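# Put the block down inside the white tray

## Task

Set the block so it rests on the bottom of the white tray; which face touches the tray floor does not matter.

## Robot and tools

Robot: one UR7e-style arm whose flange carries a V bracket with two parallel grippers. Gripper 1's fingers point along the hand's +z and close along its x; it is 50 mm wide when fully open. Gripper 2's fingers point along the hand's -x and close along its z; it is 25 mm wider (75 mm open, never under 23 mm, so it cannot hold anything 23 mm or thinner). Gripper 2's grip point sits 223 mm along -x and 223 mm along -z from gripper 1's, at the same y. Fingertips extend 17.5 mm past each grip point. A block on gripper 1 sticks out 93 mm toward -y. With one gripper pointing down, the other is level and swings around during turns, so it can strike the table, the objects or the arm.

Frames: the scene frame has its origin on the table top below the arm's base, with +z up. The base sits at (0, 0, +0.067) m and is tilted: in base coordinates, up is (-0.134, -0.456, +0.880). All reported hand poses, velocities and targets, and all offsets, use the base frame's axes, so a pure base dz is not straight up. end_effector_position is the point between gripper 1's pads; rotations turn about that point. Reported positions can be off by a few centimetres.

execute_actions(actions, cameras): actions is a list of actions; each action is a table of up to 15 rows, one row per 1/30 s step. If fewer rows are given, the last row is held to fill 15 steps. Every row holds 12 numbers in [-1, 1]: dx, dy, dz, rx, ry, rz, position_1, position_2, force_limit_1, force_limit_2, speed_1, speed_2. The first six are an offset from the Hand target as it was when that action began (not from the previous row), along base axes; 1.0 equals 0.6 m or 180 degrees, and rx, ry, rz form a single rotation vector. Repeating the same offset in a new action moves further. The tool numbers are absolute commands: position +1 fully open, about -0.65 pads meeting (gripper 1), -1 to close until stopped; force_limit -1/0/+1 is about 20/102/185 N per pad; speed -1/0/+1 is 20/85/150 mm/s. All start at +1, and a 0 counts as a real command, so resend the previous values to keep them. Pictures come back only for an empty actions list or when cameras names them (cam_high, cam_low, cam_wrist, or "all").

move(target, speed, blend, stop_force, zero, blocking, cameras): target is one 12-number row, or a list of up to 15 rows, with offsets counted from the current Hand target along base axes (each row in a list also from that same start). speed is in m/s, 0.002 to 3.6, default 0.25 (turns up to twice that in rad/s). blend, in m, rounds corners in a list; 0 stops at each. stop_force, 3 to 120 N, ends the path when the wrist sensor feels that much push against the motion; leave it out when moving away from a contact, and do not rely on it while turning. zero (default true) re-zeroes before the move. blocking=false returns after about 0.5 s and cannot go with stop_force. The result adds a move: line, e.g. done (within 3 mm and 2 degrees), off_target, moving, held or fault, plus which limits acted (paced, held). Avoid paths passing near the arm's base.

wait(seconds 0 to 10) lets time pass; stop() brakes a running move; zoom_image(camera, region [x0,y0,x1,y1] in pixels, up to 504x504) enlarges part of the latest image of that camera; zero_wrist_force() re-zeroes the force sensor; read_manual gives licence text; finished_scene(scene) ends the current scene by its number and cannot be undone; after it, call nothing else in the same reply.

Reading results: the state gives end_effector_position (m), end_effector_quat_wxyz, velocities, Hand target (your last commanded pose after clipping; next offsets start from it), Joint positions and torques, Tool commands, position_measured (counts; opening about (250 - count) x 0.202 mm, gripper 2 plus 25 mm) and object_status per gripper: 0 moving, 1 blocked while opening, 2 blocked while closing (a grip), 3 reached position or pads met (usually nothing held). To grip, send -1 and check for 2. New force or speed only applies after a position change of at least 0.01. Wrist force/torque are in the hand's axes. The hand often stops short of the Hand target; resend the missing distance as an offset. Orientation commands are clipped to 32 degrees from the measured one per step.

Hazards: the arm is stiff; commanding even slightly beyond a firm contact can trigger a fault stop (10 s) from about 150 N net force or joint torque over the limits (wrist joints 26.6 N m). Approach surfaces slowly with stop_force, and back off by commanding the target past the hand. Long stretched poses or holding loads heat motors; at 85 °C the brakes lock for 30 to 60 s. Do not drop the block from height, release it while moving, slam into the table, tray or camera stand, or let anything leave the table. Occasional outside pushes can shift loose objects.

Each tool is called after ">>>" as a command line: name --argument value for each argument, lists and objects as JSON in quotes; but a table of rows of numbers goes row by row, as --pt "numbers of a row", without its own name.

## Session

>>> execute_actions --actions '[]'

Scene clock: 0.00 s.
end_effector_position=(+0.5192, +0.3209, +0.3150) position_measured=(+3, +3) object_status=(+3, +3) end_effector_quat_wxyz=(-0.514, +0.297, +0.794, +0.129)
Joint positions: [0.088 -0.975 0.953 -1.238 -1.421 -0.836]
Joint velocities: within noise
Joint torques (N m): no reading
Wrist force (N): no reading
Wrist torque (N m): no reading
Wrist force, peak (N): no reading
Hand target: +0.5192, +0.3209, +0.3150; -0.514, +0.297, +0.794, +0.129
Tool commands: gripper/position_1=+1.0 gripper/position_2=+1.0 gripper/force_limit_1=+1.0 gripper/force_limit_2=+1.0 gripper/speed_1=+1.0 gripper/speed_2=+1.0

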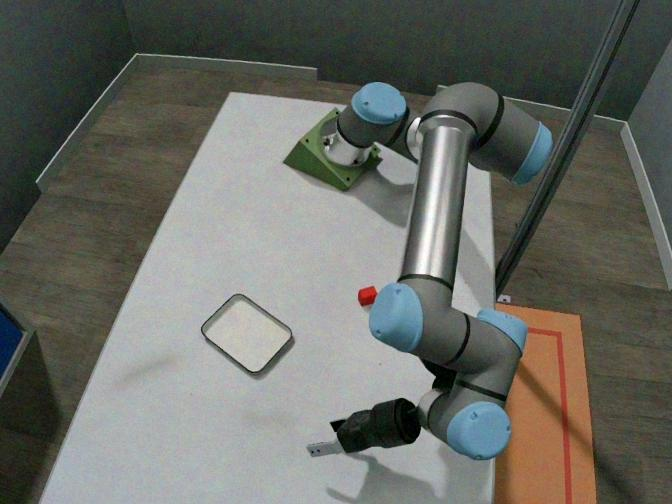

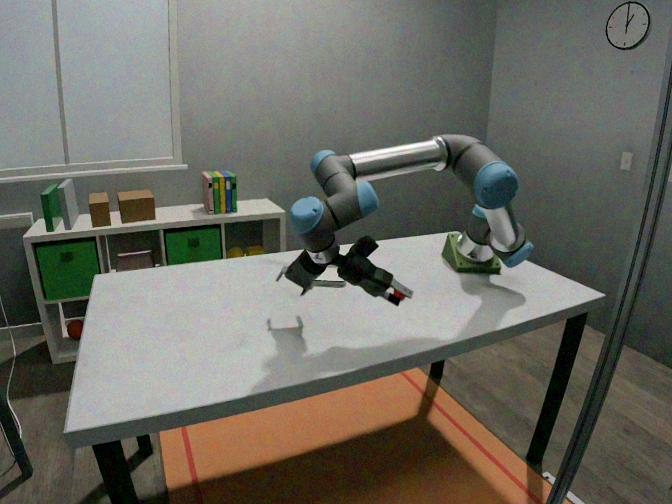

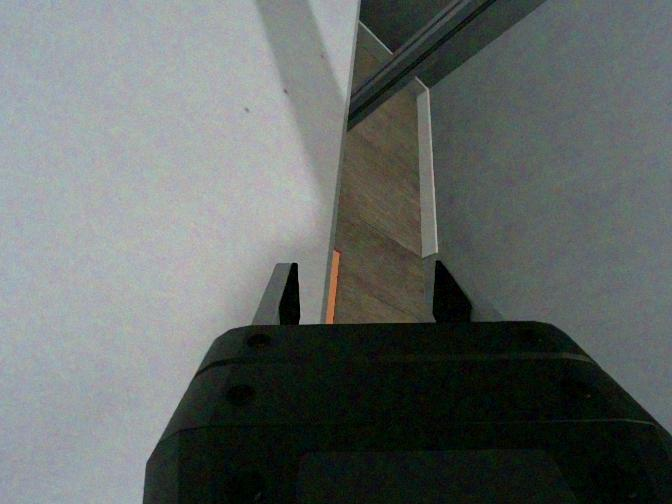

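>>> move --target '[-0.3497,-0.6883,-0.0468,-0.1466,-0.1813,-0.2676,1,1,1,1,1,1]' --speed 0.4 --cameras '["all"]'

Scene clock: 17.30 s.
end_effector_position=(+0.3094, -0.0921, +0.2869) position_measured=(+3, +3) object_status=(+3, +3) end_effector_quat_wxyz=(-0.105, +0.646, +0.723, +0.222)
Joint positions: [-1.01 -2.068 2.094 -1.967 -1.567 -1.047]
Joint torques (N m): [-19.88 -3.29 -20.14 -7.27 0.09 -2.81]
Wrist force (N): [0.4 5.6 2.1]
Wrist torque (N m): [0.74 -0.54 -0.25]
Wrist force, peak (N): [0.5 5.9 2.2]
Hand target: +0.3094, -0.0921, +0.2869; -0.105, +0.646, +0.723, +0.222
Off the commanded pose: 0.000 m, 0 deg.
move: done

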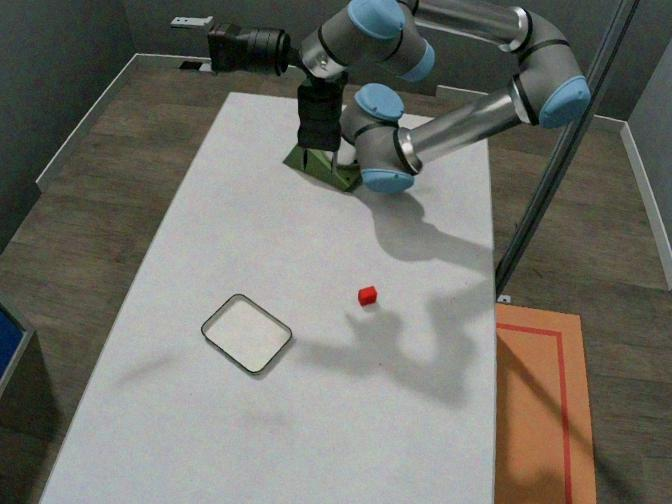

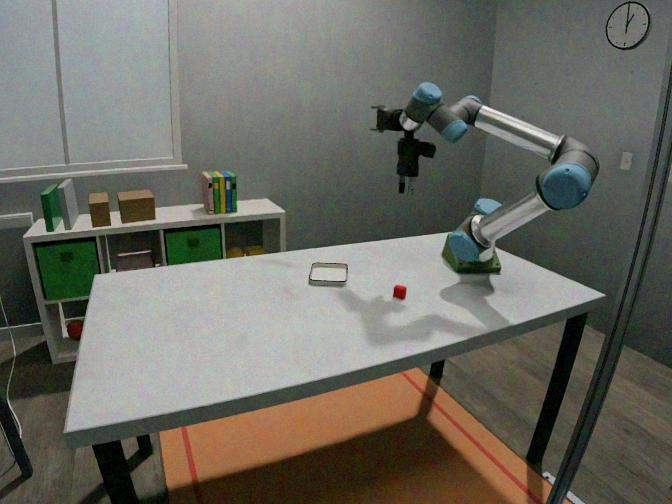

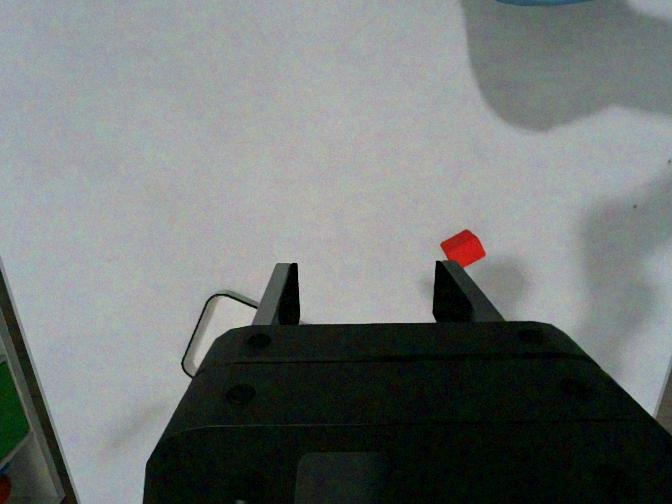

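>>> zoom_image --camera "cam_wrist" --region '[400, 200, 540, 300]'

>>> zoom_image --camera "cam_high" --region '[190, 260, 400, 400]'

Scaled by 3.600 from the camera's 672x504 image, which has a finer 960x720 frame.

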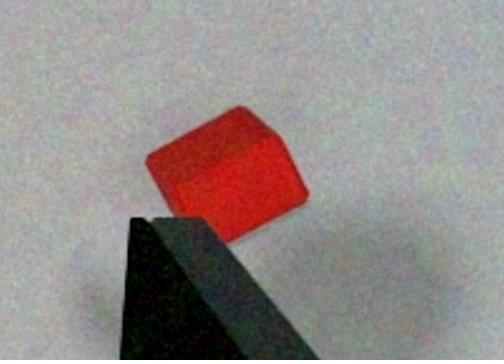

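Scaled by 2.400 from the camera's 672x504 image, which has a finer 960x720 frame.

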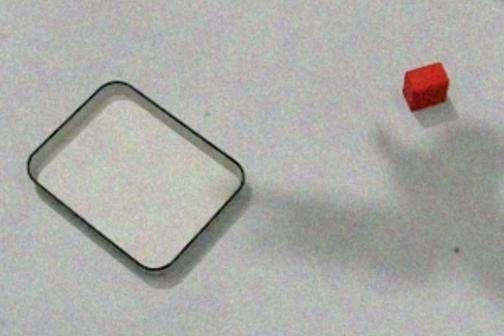

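>>> move --target '[0.1535,0.3358,-0.1247,-0.0201,-0.0684,0.132,1,1,1,1,1,1]' --speed 0.4 --cameras '["cam_wrist","cam_high"]'

Scene clock: 27.83 s.
end_effector_position=(+0.4014, +0.1093, +0.2121) position_measured=(+3, +3) object_status=(+3, +3) end_effector_quat_wxyz=(-0.051, +0.460, +0.853, +0.240)
Joint positions: [-0.338 -1.931 2.282 -2.495 -1.607 -0.782]
Joint torques (N m): [1.6 -6.25 -36 -6.96 -4.31 2.77]
Wrist force (N): [0.6 5.4 2.2]
Wrist torque (N m): [0.73 -0.60 -0.29]
Wrist force, peak (N): [2.1 6.7 5.4]
Hand target: +0.4015, +0.1094, +0.2121; -0.051, +0.460, +0.854, +0.240
Off the commanded pose: 0.000 m, 0 deg.
move: done
Images, in order (width x height): cam_high 672x504, cam_wrist 672x504.

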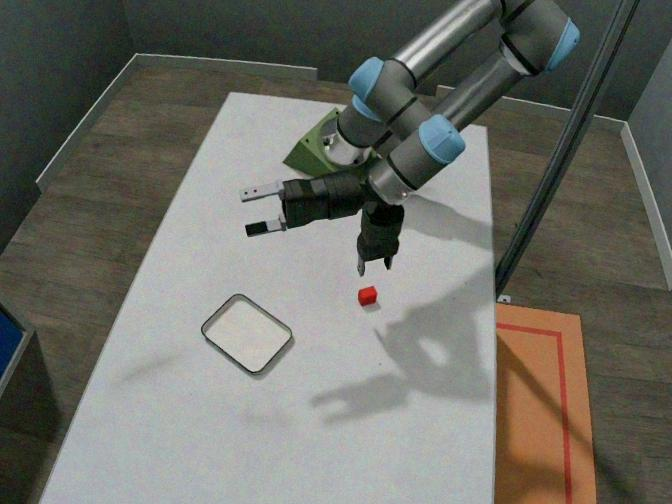

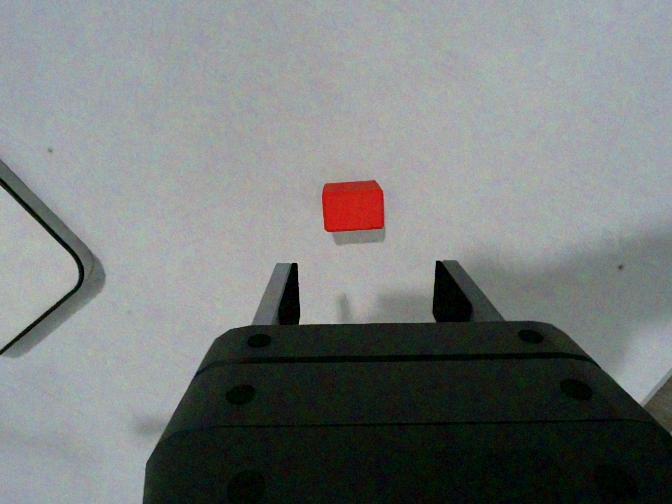

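>>> move --pt "0.0125 0.0642 -0.1258 0 0 0 1 1 -0.7 1 0 1" --pt "0.0213 0.0945 -0.1845 0 0 0 1 1 -0.7 1 0 1" --speed '[0.25,0.05]' --stop_force 12 --cameras '["cam_wrist"]'

Scene clock: 38.13 s.
end_effector_position=(+0.4142, +0.1661, +0.1014) position_measured=(+3, +3) object_status=(+3, +3) end_effector_quat_wxyz=(-0.051, +0.460, +0.854, +0.240)
Joint positions: [-0.152 -1.674 2.432 -2.888 -1.707 -0.625]
Joint torques (N m): [0.18 -13.14 -11.09 -6.54 -4.7 2.69]
Wrist force (N): [0.2 5.9 2.1]
Wrist torque (N m): [0.83 -0.58 -0.23]
Wrist force, peak (N): [0.2 5.9 3.0]
Hand target: +0.4142, +0.1661, +0.1014; -0.051, +0.460, +0.854, +0.240
Off the commanded pose: 0.000 m, 0 deg.
move: done
Images, in order (width x height): cam_wrist 672x504.

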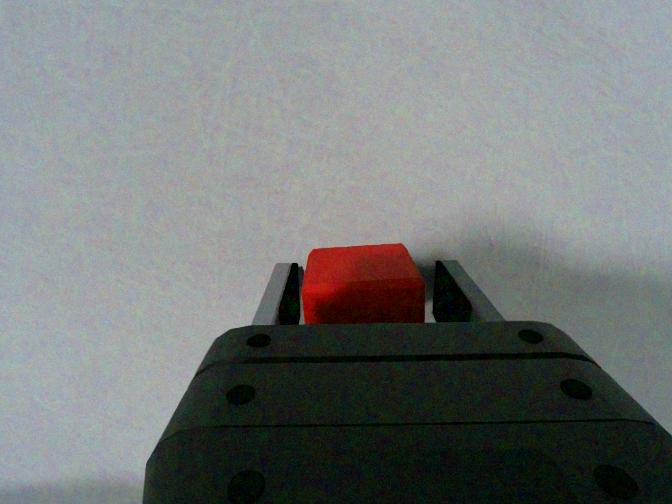

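>>> execute_actions --actions '[[[0,0,0,0,0,0,-1,1,-0.7,1,0,1]]]' --cameras '["cam_wrist"]'

Scene clock: 39.67 s.
end_effector_position=(+0.4142, +0.1661, +0.1014) position_measured=(+73, +3) object_status=(+2, +3) end_effector_quat_wxyz=(-0.051, +0.460, +0.854, +0.240)
Joint positions: [-0.152 -1.674 2.432 -2.888 -1.707 -0.625]
Joint torques (N m): [0.27 -14.02 -10.83 -5.83 -4.36 2.55]
Wrist force (N): [0.5 5.6 1.2]
Wrist torque (N m): [0.80 -0.60 -0.23]
Wrist force, peak (N): [0.2 6.0 2.2]
Hand target: +0.4142, +0.1661, +0.1014; -0.051, +0.460, +0.854, +0.240
Off the commanded pose: 0.000 m, 0 deg.
Images, in order (width x height): cam_wrist 672x504.

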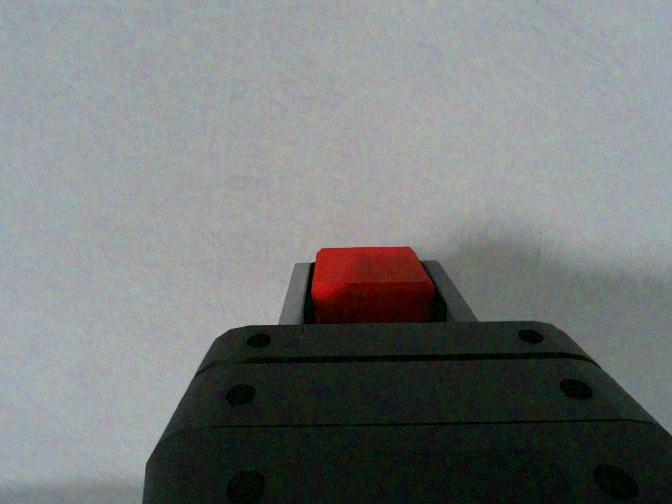

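>>> move --pt "-0.0178 -0.0608 0.1173 0 0 0 -1 1 -0.7 1 0 1" --pt "0.2635 -0.3825 -0.0067 0 0 0 -1 1 -0.7 1 0 1" --pt "0.2768 -0.3368 -0.0947 0 0 0 -1 1 -0.7 1 0 1" --speed '[0.3,0.4,0.15]' --blend '[0.03,0.02,0]' --cameras '["all"]'

Scene clock: 43.40 s.
end_effector_position=(+0.5802, -0.0361, +0.0447) position_measured=(+73, +3) object_status=(+2, +3) end_effector_quat_wxyz=(-0.051, +0.460, +0.854, +0.240) end_effector_velocity=(+0.000, +0.001, -0.002) end_effector_angular_velocity=(+0.001, +0.002, -0.001)
Joint positions: [-0.49 -1.174 2.031 -3.001 -1.525 -0.91]
Joint velocities: [0.002 0.005 -0.001 -0.001 -0.001 0.002]
Joint torques (N m): [-11.42 -31.83 -30.45 -7.08 -3.9 2.6]
Wrist force (N): [0.4 5.7 2.2]
Wrist torque (N m): [0.79 -0.61 -0.31]
Wrist force, peak (N): [0.1 5.4 5.8]
Hand target: +0.5803, -0.0360, +0.0446; -0.051, +0.460, +0.854, +0.240
Off the commanded pose: 0.000 m, 0 deg.
move: done

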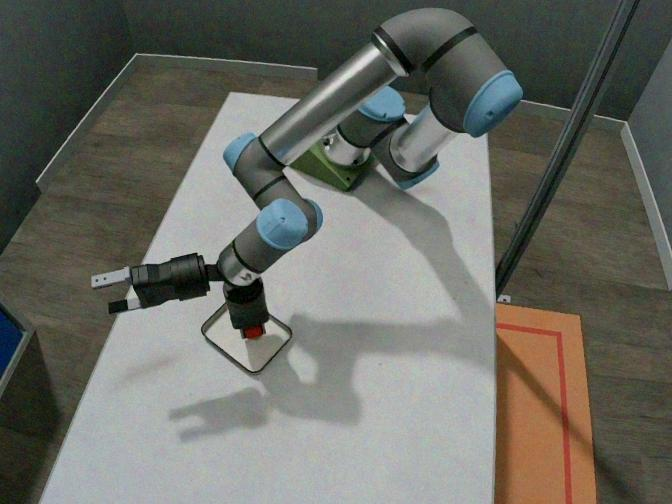

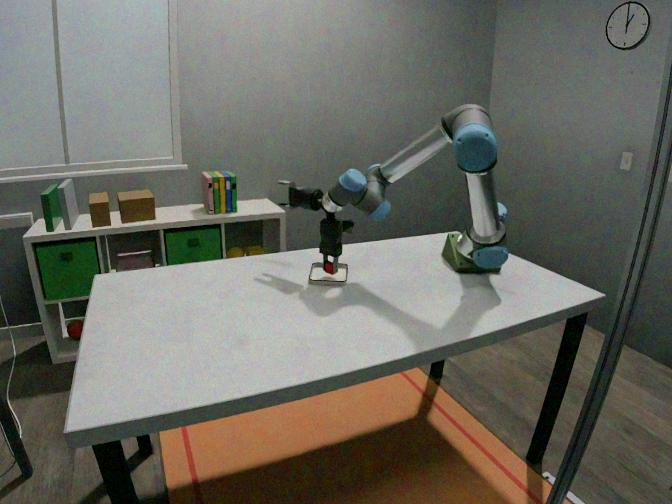

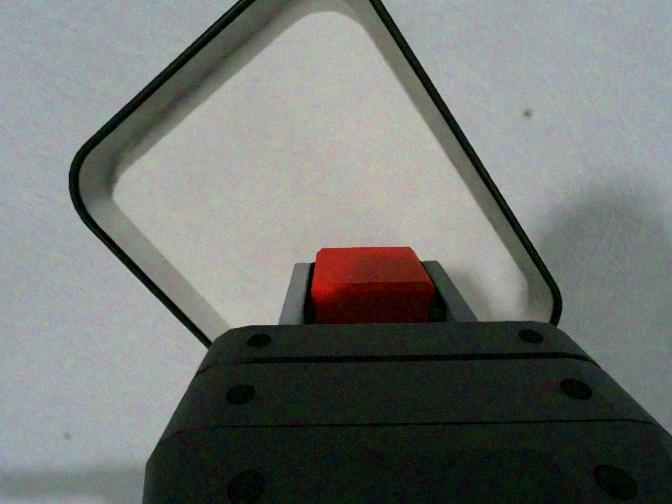

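>>> move --target '[0.0067,0.0228,-0.0440,0,0,0,-1,1,-0.7,1,0,1]' --speed 0.04 --stop_force 5

>>> execute_actions --actions '[[[0,0,0,0,0,0,0.6,1,-0.7,1,-0.5,1]]]'

>>> move --target '[-0.0223,-0.076,0.1467,0,0,0,0.6,1,-0.7,1,-0.5,1]' --speed 0.25 --cameras '["all"]'

Scene clock: 47.47 s.
end_effector_position=(+0.5824, -0.0283, +0.0298) position_measured=(+73, +3) object_status=(+2, +3) end_effector_quat_wxyz=(-0.051, +0.460, +0.854, +0.240)
Joint positions: [-0.474 -1.143 2.039 -3.04 -1.534 -0.897]
Joint torques (N m): [-32.93 -47.51 -30.65 -6.89 -1.8 -2.38]
Wrist force (N): [0.0 5.9 2.3]
Wrist torque (N m): [0.79 -0.53 -0.27]
Wrist force, peak (N): [33.3 -14.3 -89.7]
Hand target: +0.5824, -0.0283, +0.0298; -0.051, +0.460, +0.854, +0.240 (not the last commanded pose)
Off the commanded pose: 0.013 m, 0 deg.
move: contact

Scene clock: 48.17 s.
end_effector_position=(+0.5824, -0.0283, +0.0298) position_measured=(+63, +3) object_status=(+3, +3) end_effector_quat_wxyz=(-0.051, +0.460, +0.854, +0.240)
Joint positions: [-0.474 -1.143 2.039 -3.04 -1.534 -0.897]
Joint torques (N m): [-31.96 -47.49 -30.58 -6.82 -2.82 -2.24]
Wrist force (N): [0.5 5.8 2.1]
Wrist torque (N m): [0.77 -0.62 -0.26]
Wrist force, peak (N): [0.4 6.0 2.3]
Hand target: +0.5824, -0.0283, +0.0298; -0.051, +0.460, +0.854, +0.240
Off the commanded pose: 0.000 m, 0 deg.

Scene clock: 49.37 s.
end_effector_position=(+0.5691, -0.0739, +0.1177) position_measured=(+63, +3) object_status=(+3, +3) end_effector_quat_wxyz=(-0.051, +0.460, +0.854, +0.240)
Joint positions: [-0.566 -1.307 1.97 -2.803 -1.484 -0.974]
Joint torques (N m): [-30.36 -42.78 -33.62 -3.72 -0.23 -2.75]
Wrist force (N): [0.4 5.4 1.8]
Wrist torque (N m): [0.67 -0.62 -0.18]
Wrist force, peak (N): [0.7 6.0 5.4]
Hand target: +0.5691, -0.0739, +0.1179; -0.051, +0.460, +0.854, +0.240
Off the commanded pose: 0.000 m, 0 deg.
move: done

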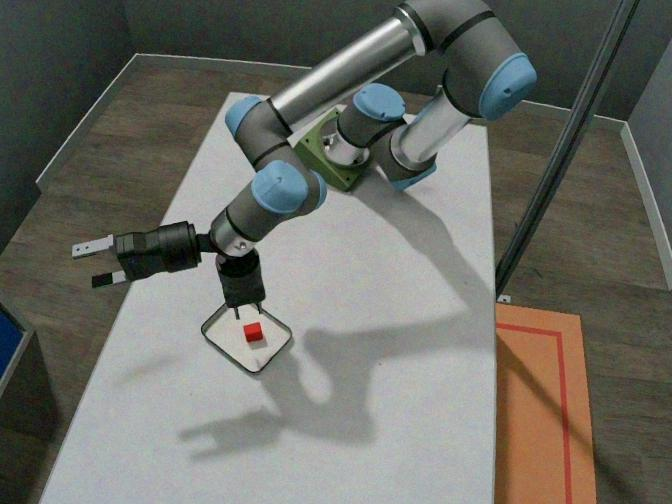

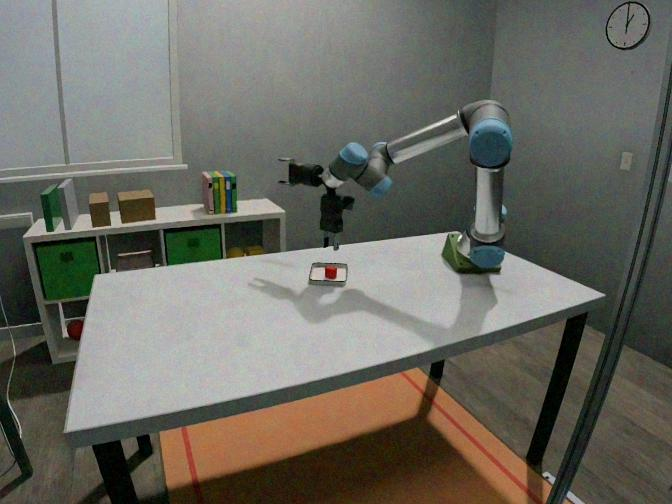

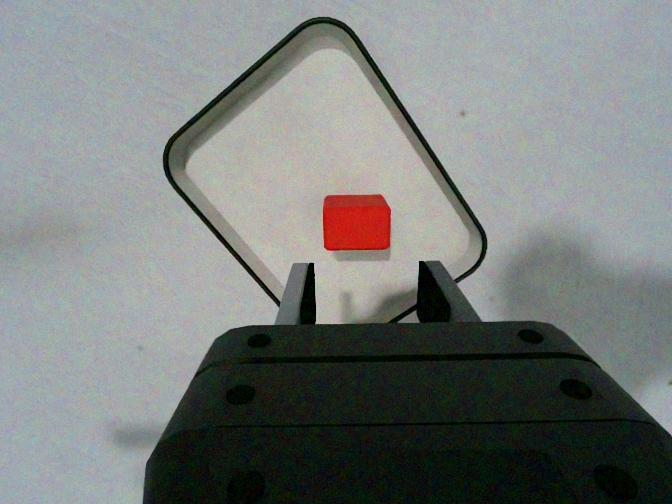

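>>> finished_scene --scene 1

The scene is finished: the task was done.


## Next scene

The same job, from a new start.

>>> execute_actions --actions '[]'

>>> zoom_image --camera "cam_high" --region '[100, 200, 500, 500]'

Scene clock: 0.00 s.
end_effector_position=(+0.4925, -0.3496, -0.0526) position_measured=(+3, +3) object_status=(+3, +3) end_effector_quat_wxyz=(-0.013, +0.922, -0.246, -0.300)
Joint positions: [-0.718 -0.381 0.578 -0.389 -1.825 1.648]
Joint velocities: within noise
Joint torques (N m): no reading
Wrist force (N): no reading
Wrist torque (N m): no reading
Wrist force, peak (N): no reading
Hand target: +0.4925, -0.3496, -0.0526; -0.013, +0.922, -0.246, -0.300
Tool commands: gripper/position_1=+1.0 gripper/position_2=+1.0 gripper/force_limit_1=+1.0 gripper/force_limit_2=+1.0 gripper/speed_1=+1.0 gripper/speed_2=+1.0

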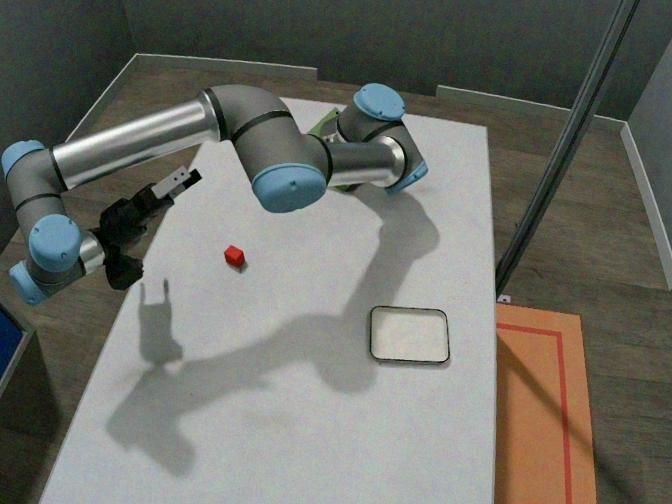

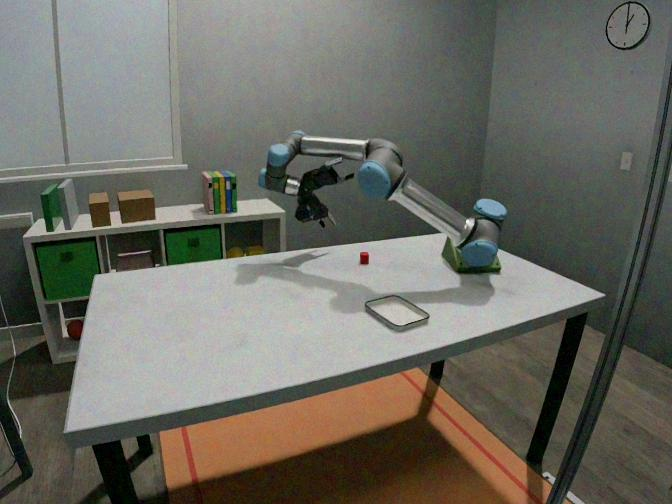

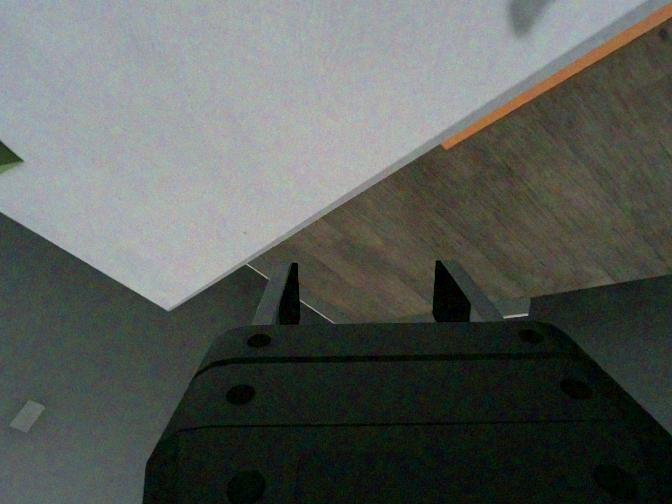

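Scaled by 1.260 from the camera's 672x504 image, which has a finer 960x720 frame.

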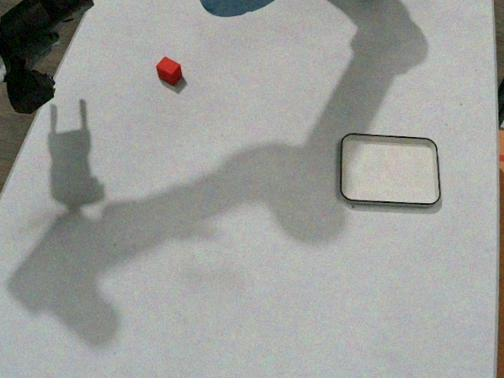

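>>> move --pt "-0.0968 0.002 0.2435 0.1032 -0.1782 0.3253 1 1 -0.7 1 0 1" --pt "-0.3477 0.2317 0.2295 0.2064 -0.3565 0.6507 1 1 -0.7 1 0 1" --speed 0.5 --blend '[0.04,0]' --cameras '["cam_wrist"]'

>>> zoom_image --camera "cam_wrist" --region '[250, 110, 450, 260]'

Scene clock: 11.70 s.
end_effector_position=(+0.4917, -0.3497, -0.0503) position_measured=(+3, +3) object_status=(+3, +3) end_effector_quat_wxyz=(-0.014, +0.925, -0.238, -0.297)
Joint positions: [-0.717 -0.395 0.597 -0.4 -1.838 1.636]
Joint torques (N m): [-43.52 -59.12 -29.18 3.75 -0.68 2.5]
Wrist force (N): [0.1 0.1 -0.1]
Wrist torque (N m): [0.03 -0.02 -0.01]
Wrist force, peak (N): [-9.1 4.3 -7.1]
Hand target: +0.4917, -0.3498, -0.0504; -0.014, +0.925, -0.238, -0.297 (not the last commanded pose)
Off the commanded pose: 0.284 m, 138 deg.
move: held (a check stopped the path); path passed 0 of 2 targets; limits=held
pose unreachable: on one or more control steps of this call, first in action 0 (counted from 0), an arm could not follow its commanded pose, so it was not sent that pose on those steps. It may still have moved: this result reports where it is.
cause: moving toward the commanded pose would bring two parts of the arm too close to each other (its gripper and another part of the arm, with joints 4 (wrist 1) to 6 (wrist 3) between them, 30 mm apart when it was first held).
Images, in order (width x height): cam_wrist 672x504.

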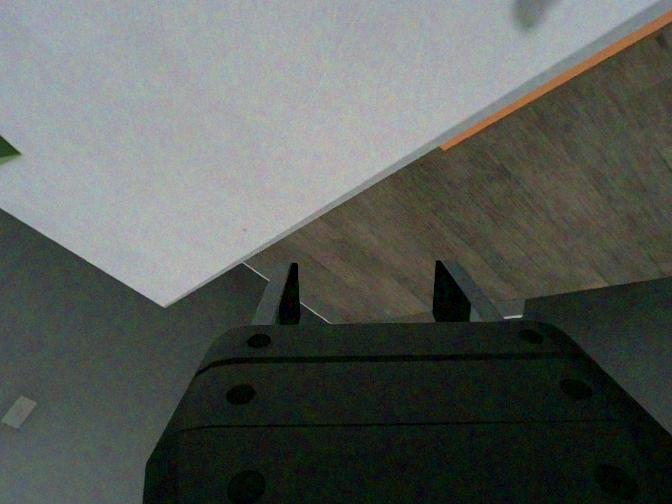

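Scaled by 2.520 from the camera's 672x504 image, which has a finer 960x720 frame.

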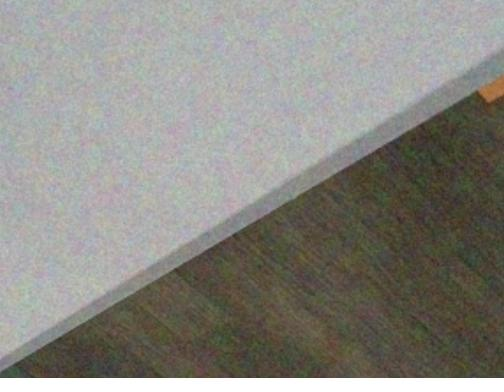

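>>> move --pt "-0.0608 -0.0028 0.1477 -0.0649 0.079 -0.3723 1 1 -0.7 1 0 1" --pt "-0.3463 0.232 0.2258 -0.1297 0.1581 -0.7447 1 1 -0.7 1 0 1" --speed 0.5 --blend '[0.04,0]' --cameras '["cam_wrist"]'

>>> zoom_image --camera "cam_wrist" --region '[250, 110, 450, 260]'

Scene clock: 22.23 s.
end_effector_position=(+0.2839, -0.2106, +0.0851) position_measured=(+3, +3) object_status=(+3, +3) end_effector_quat_wxyz=(+0.082, -0.054, +0.968, +0.231)
Joint positions: [-1.419 -1.682 2.269 -1.691 -0.583 3.128]
Joint torques (N m): [-3.68 -13.06 -21.31 -6.12 1.07 2.95]
Wrist force (N): [-1.4 -3.5 -1.6]
Wrist torque (N m): [-0.45 0.43 0.09]
Wrist force, peak (N): [-1.6 -3.6 -1.5]
Hand target: +0.2839, -0.2106, +0.0851; +0.082, -0.054, +0.968, +0.231
Off the commanded pose: 0.000 m, 0 deg.
move: done
Images, in order (width x height): cam_wrist 672x504.

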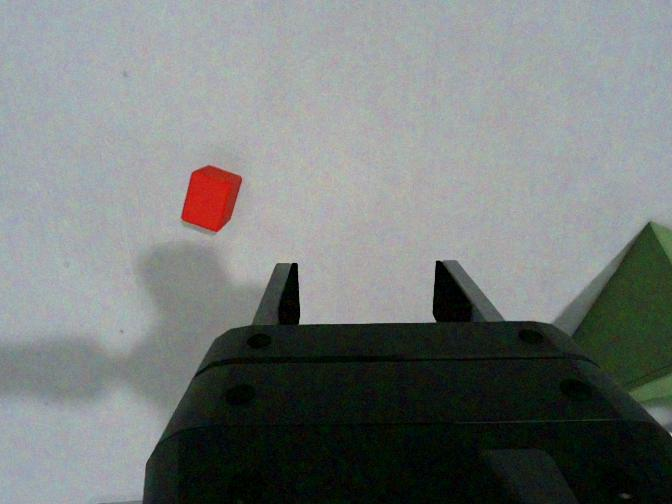

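Scaled by 2.520 from the camera's 672x504 image, which has a finer 960x720 frame.

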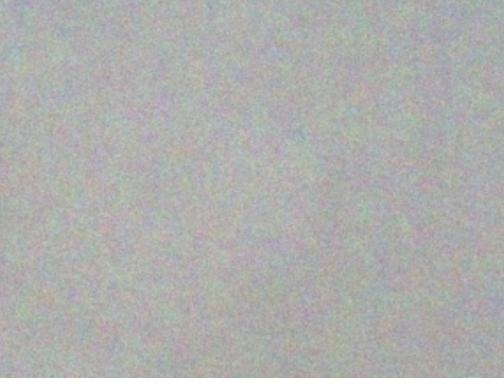

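>>> zoom_image --camera "cam_wrist" --region '[165, 150, 261, 246]'

Scaled by 5.250 from the camera's 672x504 image, which has a finer 960x720 frame.

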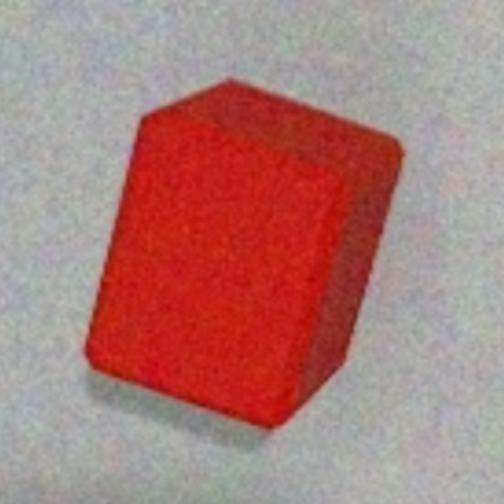

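>>> wait --seconds 0 --cameras '["cam_high","cam_wrist"]'

Scene clock: 88.63 s.
end_effector_position=(+0.2839, -0.2106, +0.0851) position_measured=(+3, +3) object_status=(+3, +3) end_effector_quat_wxyz=(+0.082, -0.054, +0.968, +0.231)
Joint positions: [-1.419 -1.683 2.269 -1.692 -0.583 3.128]
Joint torques (N m): [-4.24 -12.46 -22.87 -6.01 1.18 2.73]
Wrist force (N): [-1.3 -3.5 -1.3]
Wrist torque (N m): [-0.44 0.42 0.09]
Wrist force, peak (N): [-1.4 -3.7 -1.8]
Hand target: +0.2839, -0.2106, +0.0851; +0.082, -0.054, +0.968, +0.231
Tool commands: gripper/position_1=+1.0 gripper/position_2=+1.0 gripper/force_limit_1=-0.7 gripper/force_limit_2=+1.0 gripper/speed_1=+0.0 gripper/speed_2=+1.0
Off the commanded pose: 0.000 m, 0 deg.
Images, in order (width x height): cam_high 672x504, cam_wrist 672x504.

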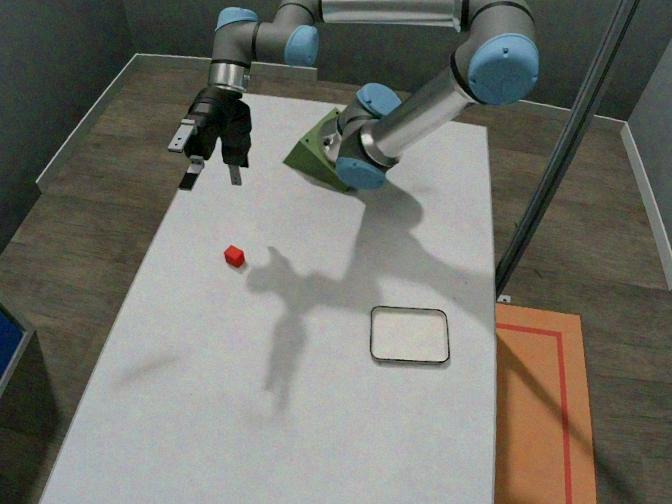

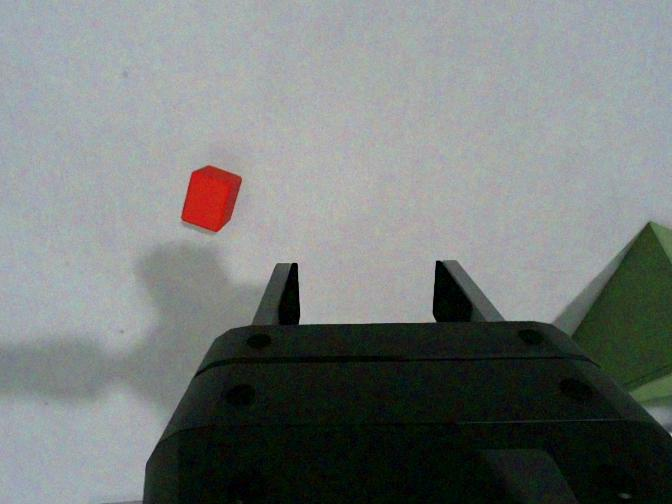

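>>> move --target '[0.1975,0.113,-0.1482,0.0149,0.0507,-0.0978,1,1,-0.7,1,0,1]' --speed 0.4 --cameras '["cam_wrist"]'

Scene clock: 98.23 s.
end_effector_position=(+0.4024, -0.1428, -0.0038) position_measured=(+3, +3) object_status=(+3, +3) end_effector_quat_wxyz=(+0.041, +0.115, +0.963, +0.242)
Joint positions: [-1.039 -1.248 2.422 -3.156 -0.722 4.309]
Joint torques (N m): [-7.6 -30.93 -13.53 -6.47 -1.21 2.76]
Wrist force (N): [-1.3 -3.5 -1.7]
Wrist torque (N m): [-0.47 0.36 0.03]
Wrist force, peak (N): [0.0 -3.3 -4.3]
Hand target: +0.4024, -0.1428, -0.0038; +0.041, +0.115, +0.963, +0.242
Off the commanded pose: 0.000 m, 0 deg.
move: done
Images, in order (width x height): cam_wrist 672x504.

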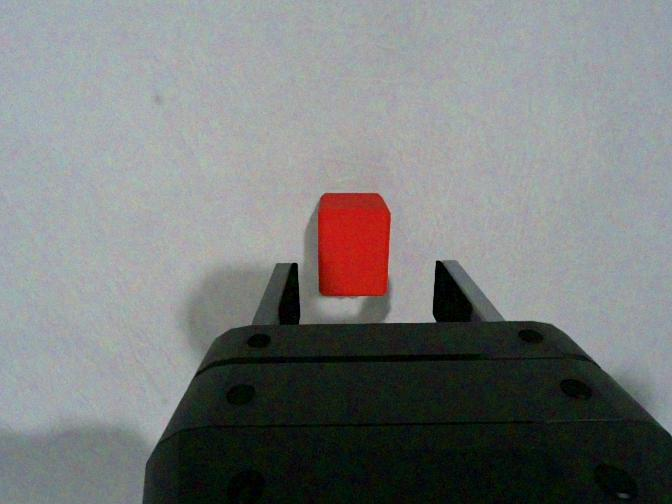

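>>> move --pt "0.0105 0.0357 -0.0689 0 0 0 1 1 -0.7 1 0 1" --pt "0.0105 0.0357 -0.0689 0 0 0 -1 1 -0.7 1 0 1" --pt "-0.0078 -0.0266 0.0513 0 0 0 -1 1 -0.7 1 0 1" --pt "0.1292 0.6192 0.4068 0 0 0 -1 1 -0.7 1 0 1" --pt "0.1403 0.6572 0.3335 0 0 0 -1 1 -0.7 1 0 1" --speed '[0.2,0.2,0.3,0.45,0.25]' --blend '[0,0,0.03,0.03,0]' --cameras '["cam_wrist","cam_high"]'

Scene clock: 107.93 s.
end_effector_position=(+0.4865, +0.2515, +0.1964) position_measured=(+107, +3) object_status=(+2, +3) end_effector_quat_wxyz=(+0.041, +0.115, +0.963, +0.242)
Joint positions: [0.008 -1.553 2.156 -3.086 -1.423 5.24]
Joint torques (N m): [-0.69 -25.04 -32.64 -7.31 -4.13 2.79]
Wrist force (N): [-2.1 -3.6 -1.4]
Wrist torque (N m): [-0.45 0.60 0.06]
Wrist force, peak (N): [-1.2 -9.4 -4.6]
Hand target: +0.4866, +0.2516, +0.1963; +0.041, +0.115, +0.963, +0.242
Off the commanded pose: 0.000 m, 0 deg.
move: done; blend cut to 0.025 m at target 4
Images, in order (width x height): cam_high 672x504, cam_wrist 672x504.

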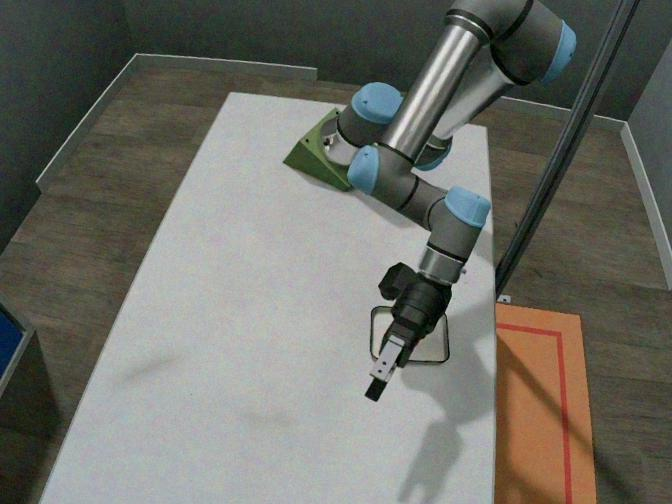

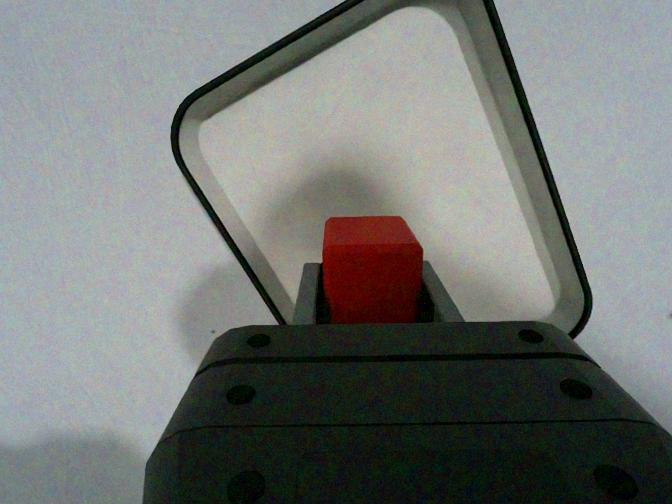

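>>> move --target '[-0.0248,0.0052,-0.0505,0,0,0,-1,1,-0.7,1,0,1]' --speed 0.15

>>> move --target '[0.0018,0.0061,-0.0117,0,0,0,-1,1,-0.7,1,0,1]' --speed 0.012 --stop_force 5

>>> execute_actions --actions '[[[0,0,0,0,0,0,0.6,1,-0.7,1,-0.5,1]]]'

>>> move --target '[-0.0179,-0.0608,0.1173,0,0,0,0.6,1,-0.7,1,-0.5,1]' --speed 0.25 --cameras '["cam_wrist"]'

Scene clock: 113.20 s.
end_effector_position=(+0.4718, +0.2547, +0.1661) position_measured=(+107, +3) object_status=(+2, +3) end_effector_quat_wxyz=(+0.041, +0.115, +0.963, +0.242)
Joint positions: [0.017 -1.531 2.23 -3.183 -1.43 5.245]
Joint torques (N m): [-0.75 -25.76 -12.08 -7.21 -3.82 2.6]
Wrist force (N): [-1.8 -3.6 -1.8]
Wrist torque (N m): [-0.44 0.54 0.05]
Wrist force, peak (N): [-2.6 -3.0 -2.8]
Hand target: +0.4717, +0.2547, +0.1660; +0.041, +0.115, +0.963, +0.242
Off the commanded pose: 0.000 m, 0 deg.
move: done

Scene clock: 114.83 s.
end_effector_position=(+0.4722, +0.2562, +0.1631) position_measured=(+107, +3) object_status=(+2, +3) end_effector_quat_wxyz=(+0.041, +0.115, +0.963, +0.242)
Joint positions: [0.021 -1.523 2.231 -3.192 -1.434 5.248]
Joint torques (N m): [-20.05 -38.57 -25.58 -3.66 -0.06 -2.73]
Wrist force (N): [-3.2 -3.9 -8.4]
Wrist torque (N m): [-0.49 0.48 0.06]
Wrist force, peak (N): [4.5 -6.8 -32.3]
Hand target: +0.4722, +0.2562, +0.1631; +0.041, +0.115, +0.963, +0.242 (not the last commanded pose)
Off the commanded pose: 0.005 m, 0 deg.
move: contact

Scene clock: 115.53 s.
end_effector_position=(+0.4722, +0.2562, +0.1631) position_measured=(+63, +3) object_status=(+3, +3) end_effector_quat_wxyz=(+0.041, +0.115, +0.963, +0.242)
Joint positions: [0.021 -1.523 2.231 -3.192 -1.434 5.248]
Joint torques (N m): [-20.26 -39.59 -26.64 -7.5 -2.23 -2.66]
Wrist force (N): [-2.1 -3.5 -1.8]
Wrist torque (N m): [-0.40 0.59 0.05]
Wrist force, peak (N): [-3.6 -3.9 -8.3]
Hand target: +0.4722, +0.2562, +0.1631; +0.041, +0.115, +0.963, +0.242
Off the commanded pose: 0.000 m, 0 deg.

Scene clock: 116.73 s.
end_effector_position=(+0.4615, +0.2197, +0.2334) position_measured=(+63, +3) object_status=(+3, +3) end_effector_quat_wxyz=(+0.041, +0.115, +0.963, +0.242)
Joint positions: [-0.079 -1.697 2.178 -2.954 -1.355 5.185]
Joint torques (N m): [-18.8 -35.9 -31.79 -4.14 -0.31 -2.6]
Wrist force (N): [-2.2 -3.6 -2.0]
Wrist torque (N m): [-0.58 0.61 0.11]
Wrist force, peak (N): [-1.9 -3.1 -4.5]
Hand target: +0.4614, +0.2197, +0.2335; +0.041, +0.115, +0.963, +0.242
Off the commanded pose: 0.000 m, 0 deg.
move: done
Images, in order (width x height): cam_wrist 672x504.

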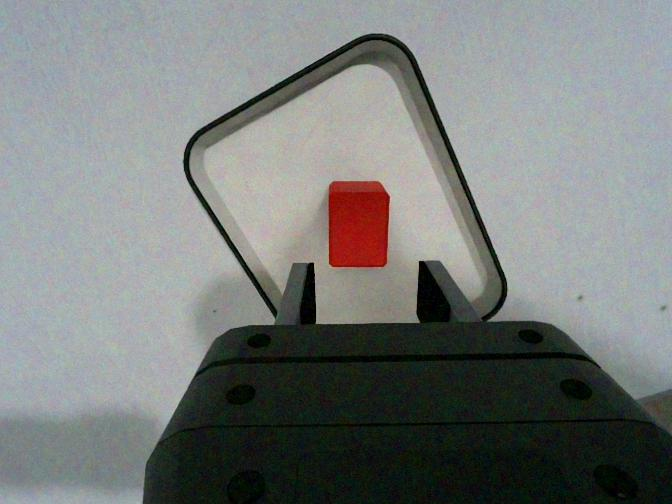

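>>> finished_scene --scene 2

The scene is finished: the task was done.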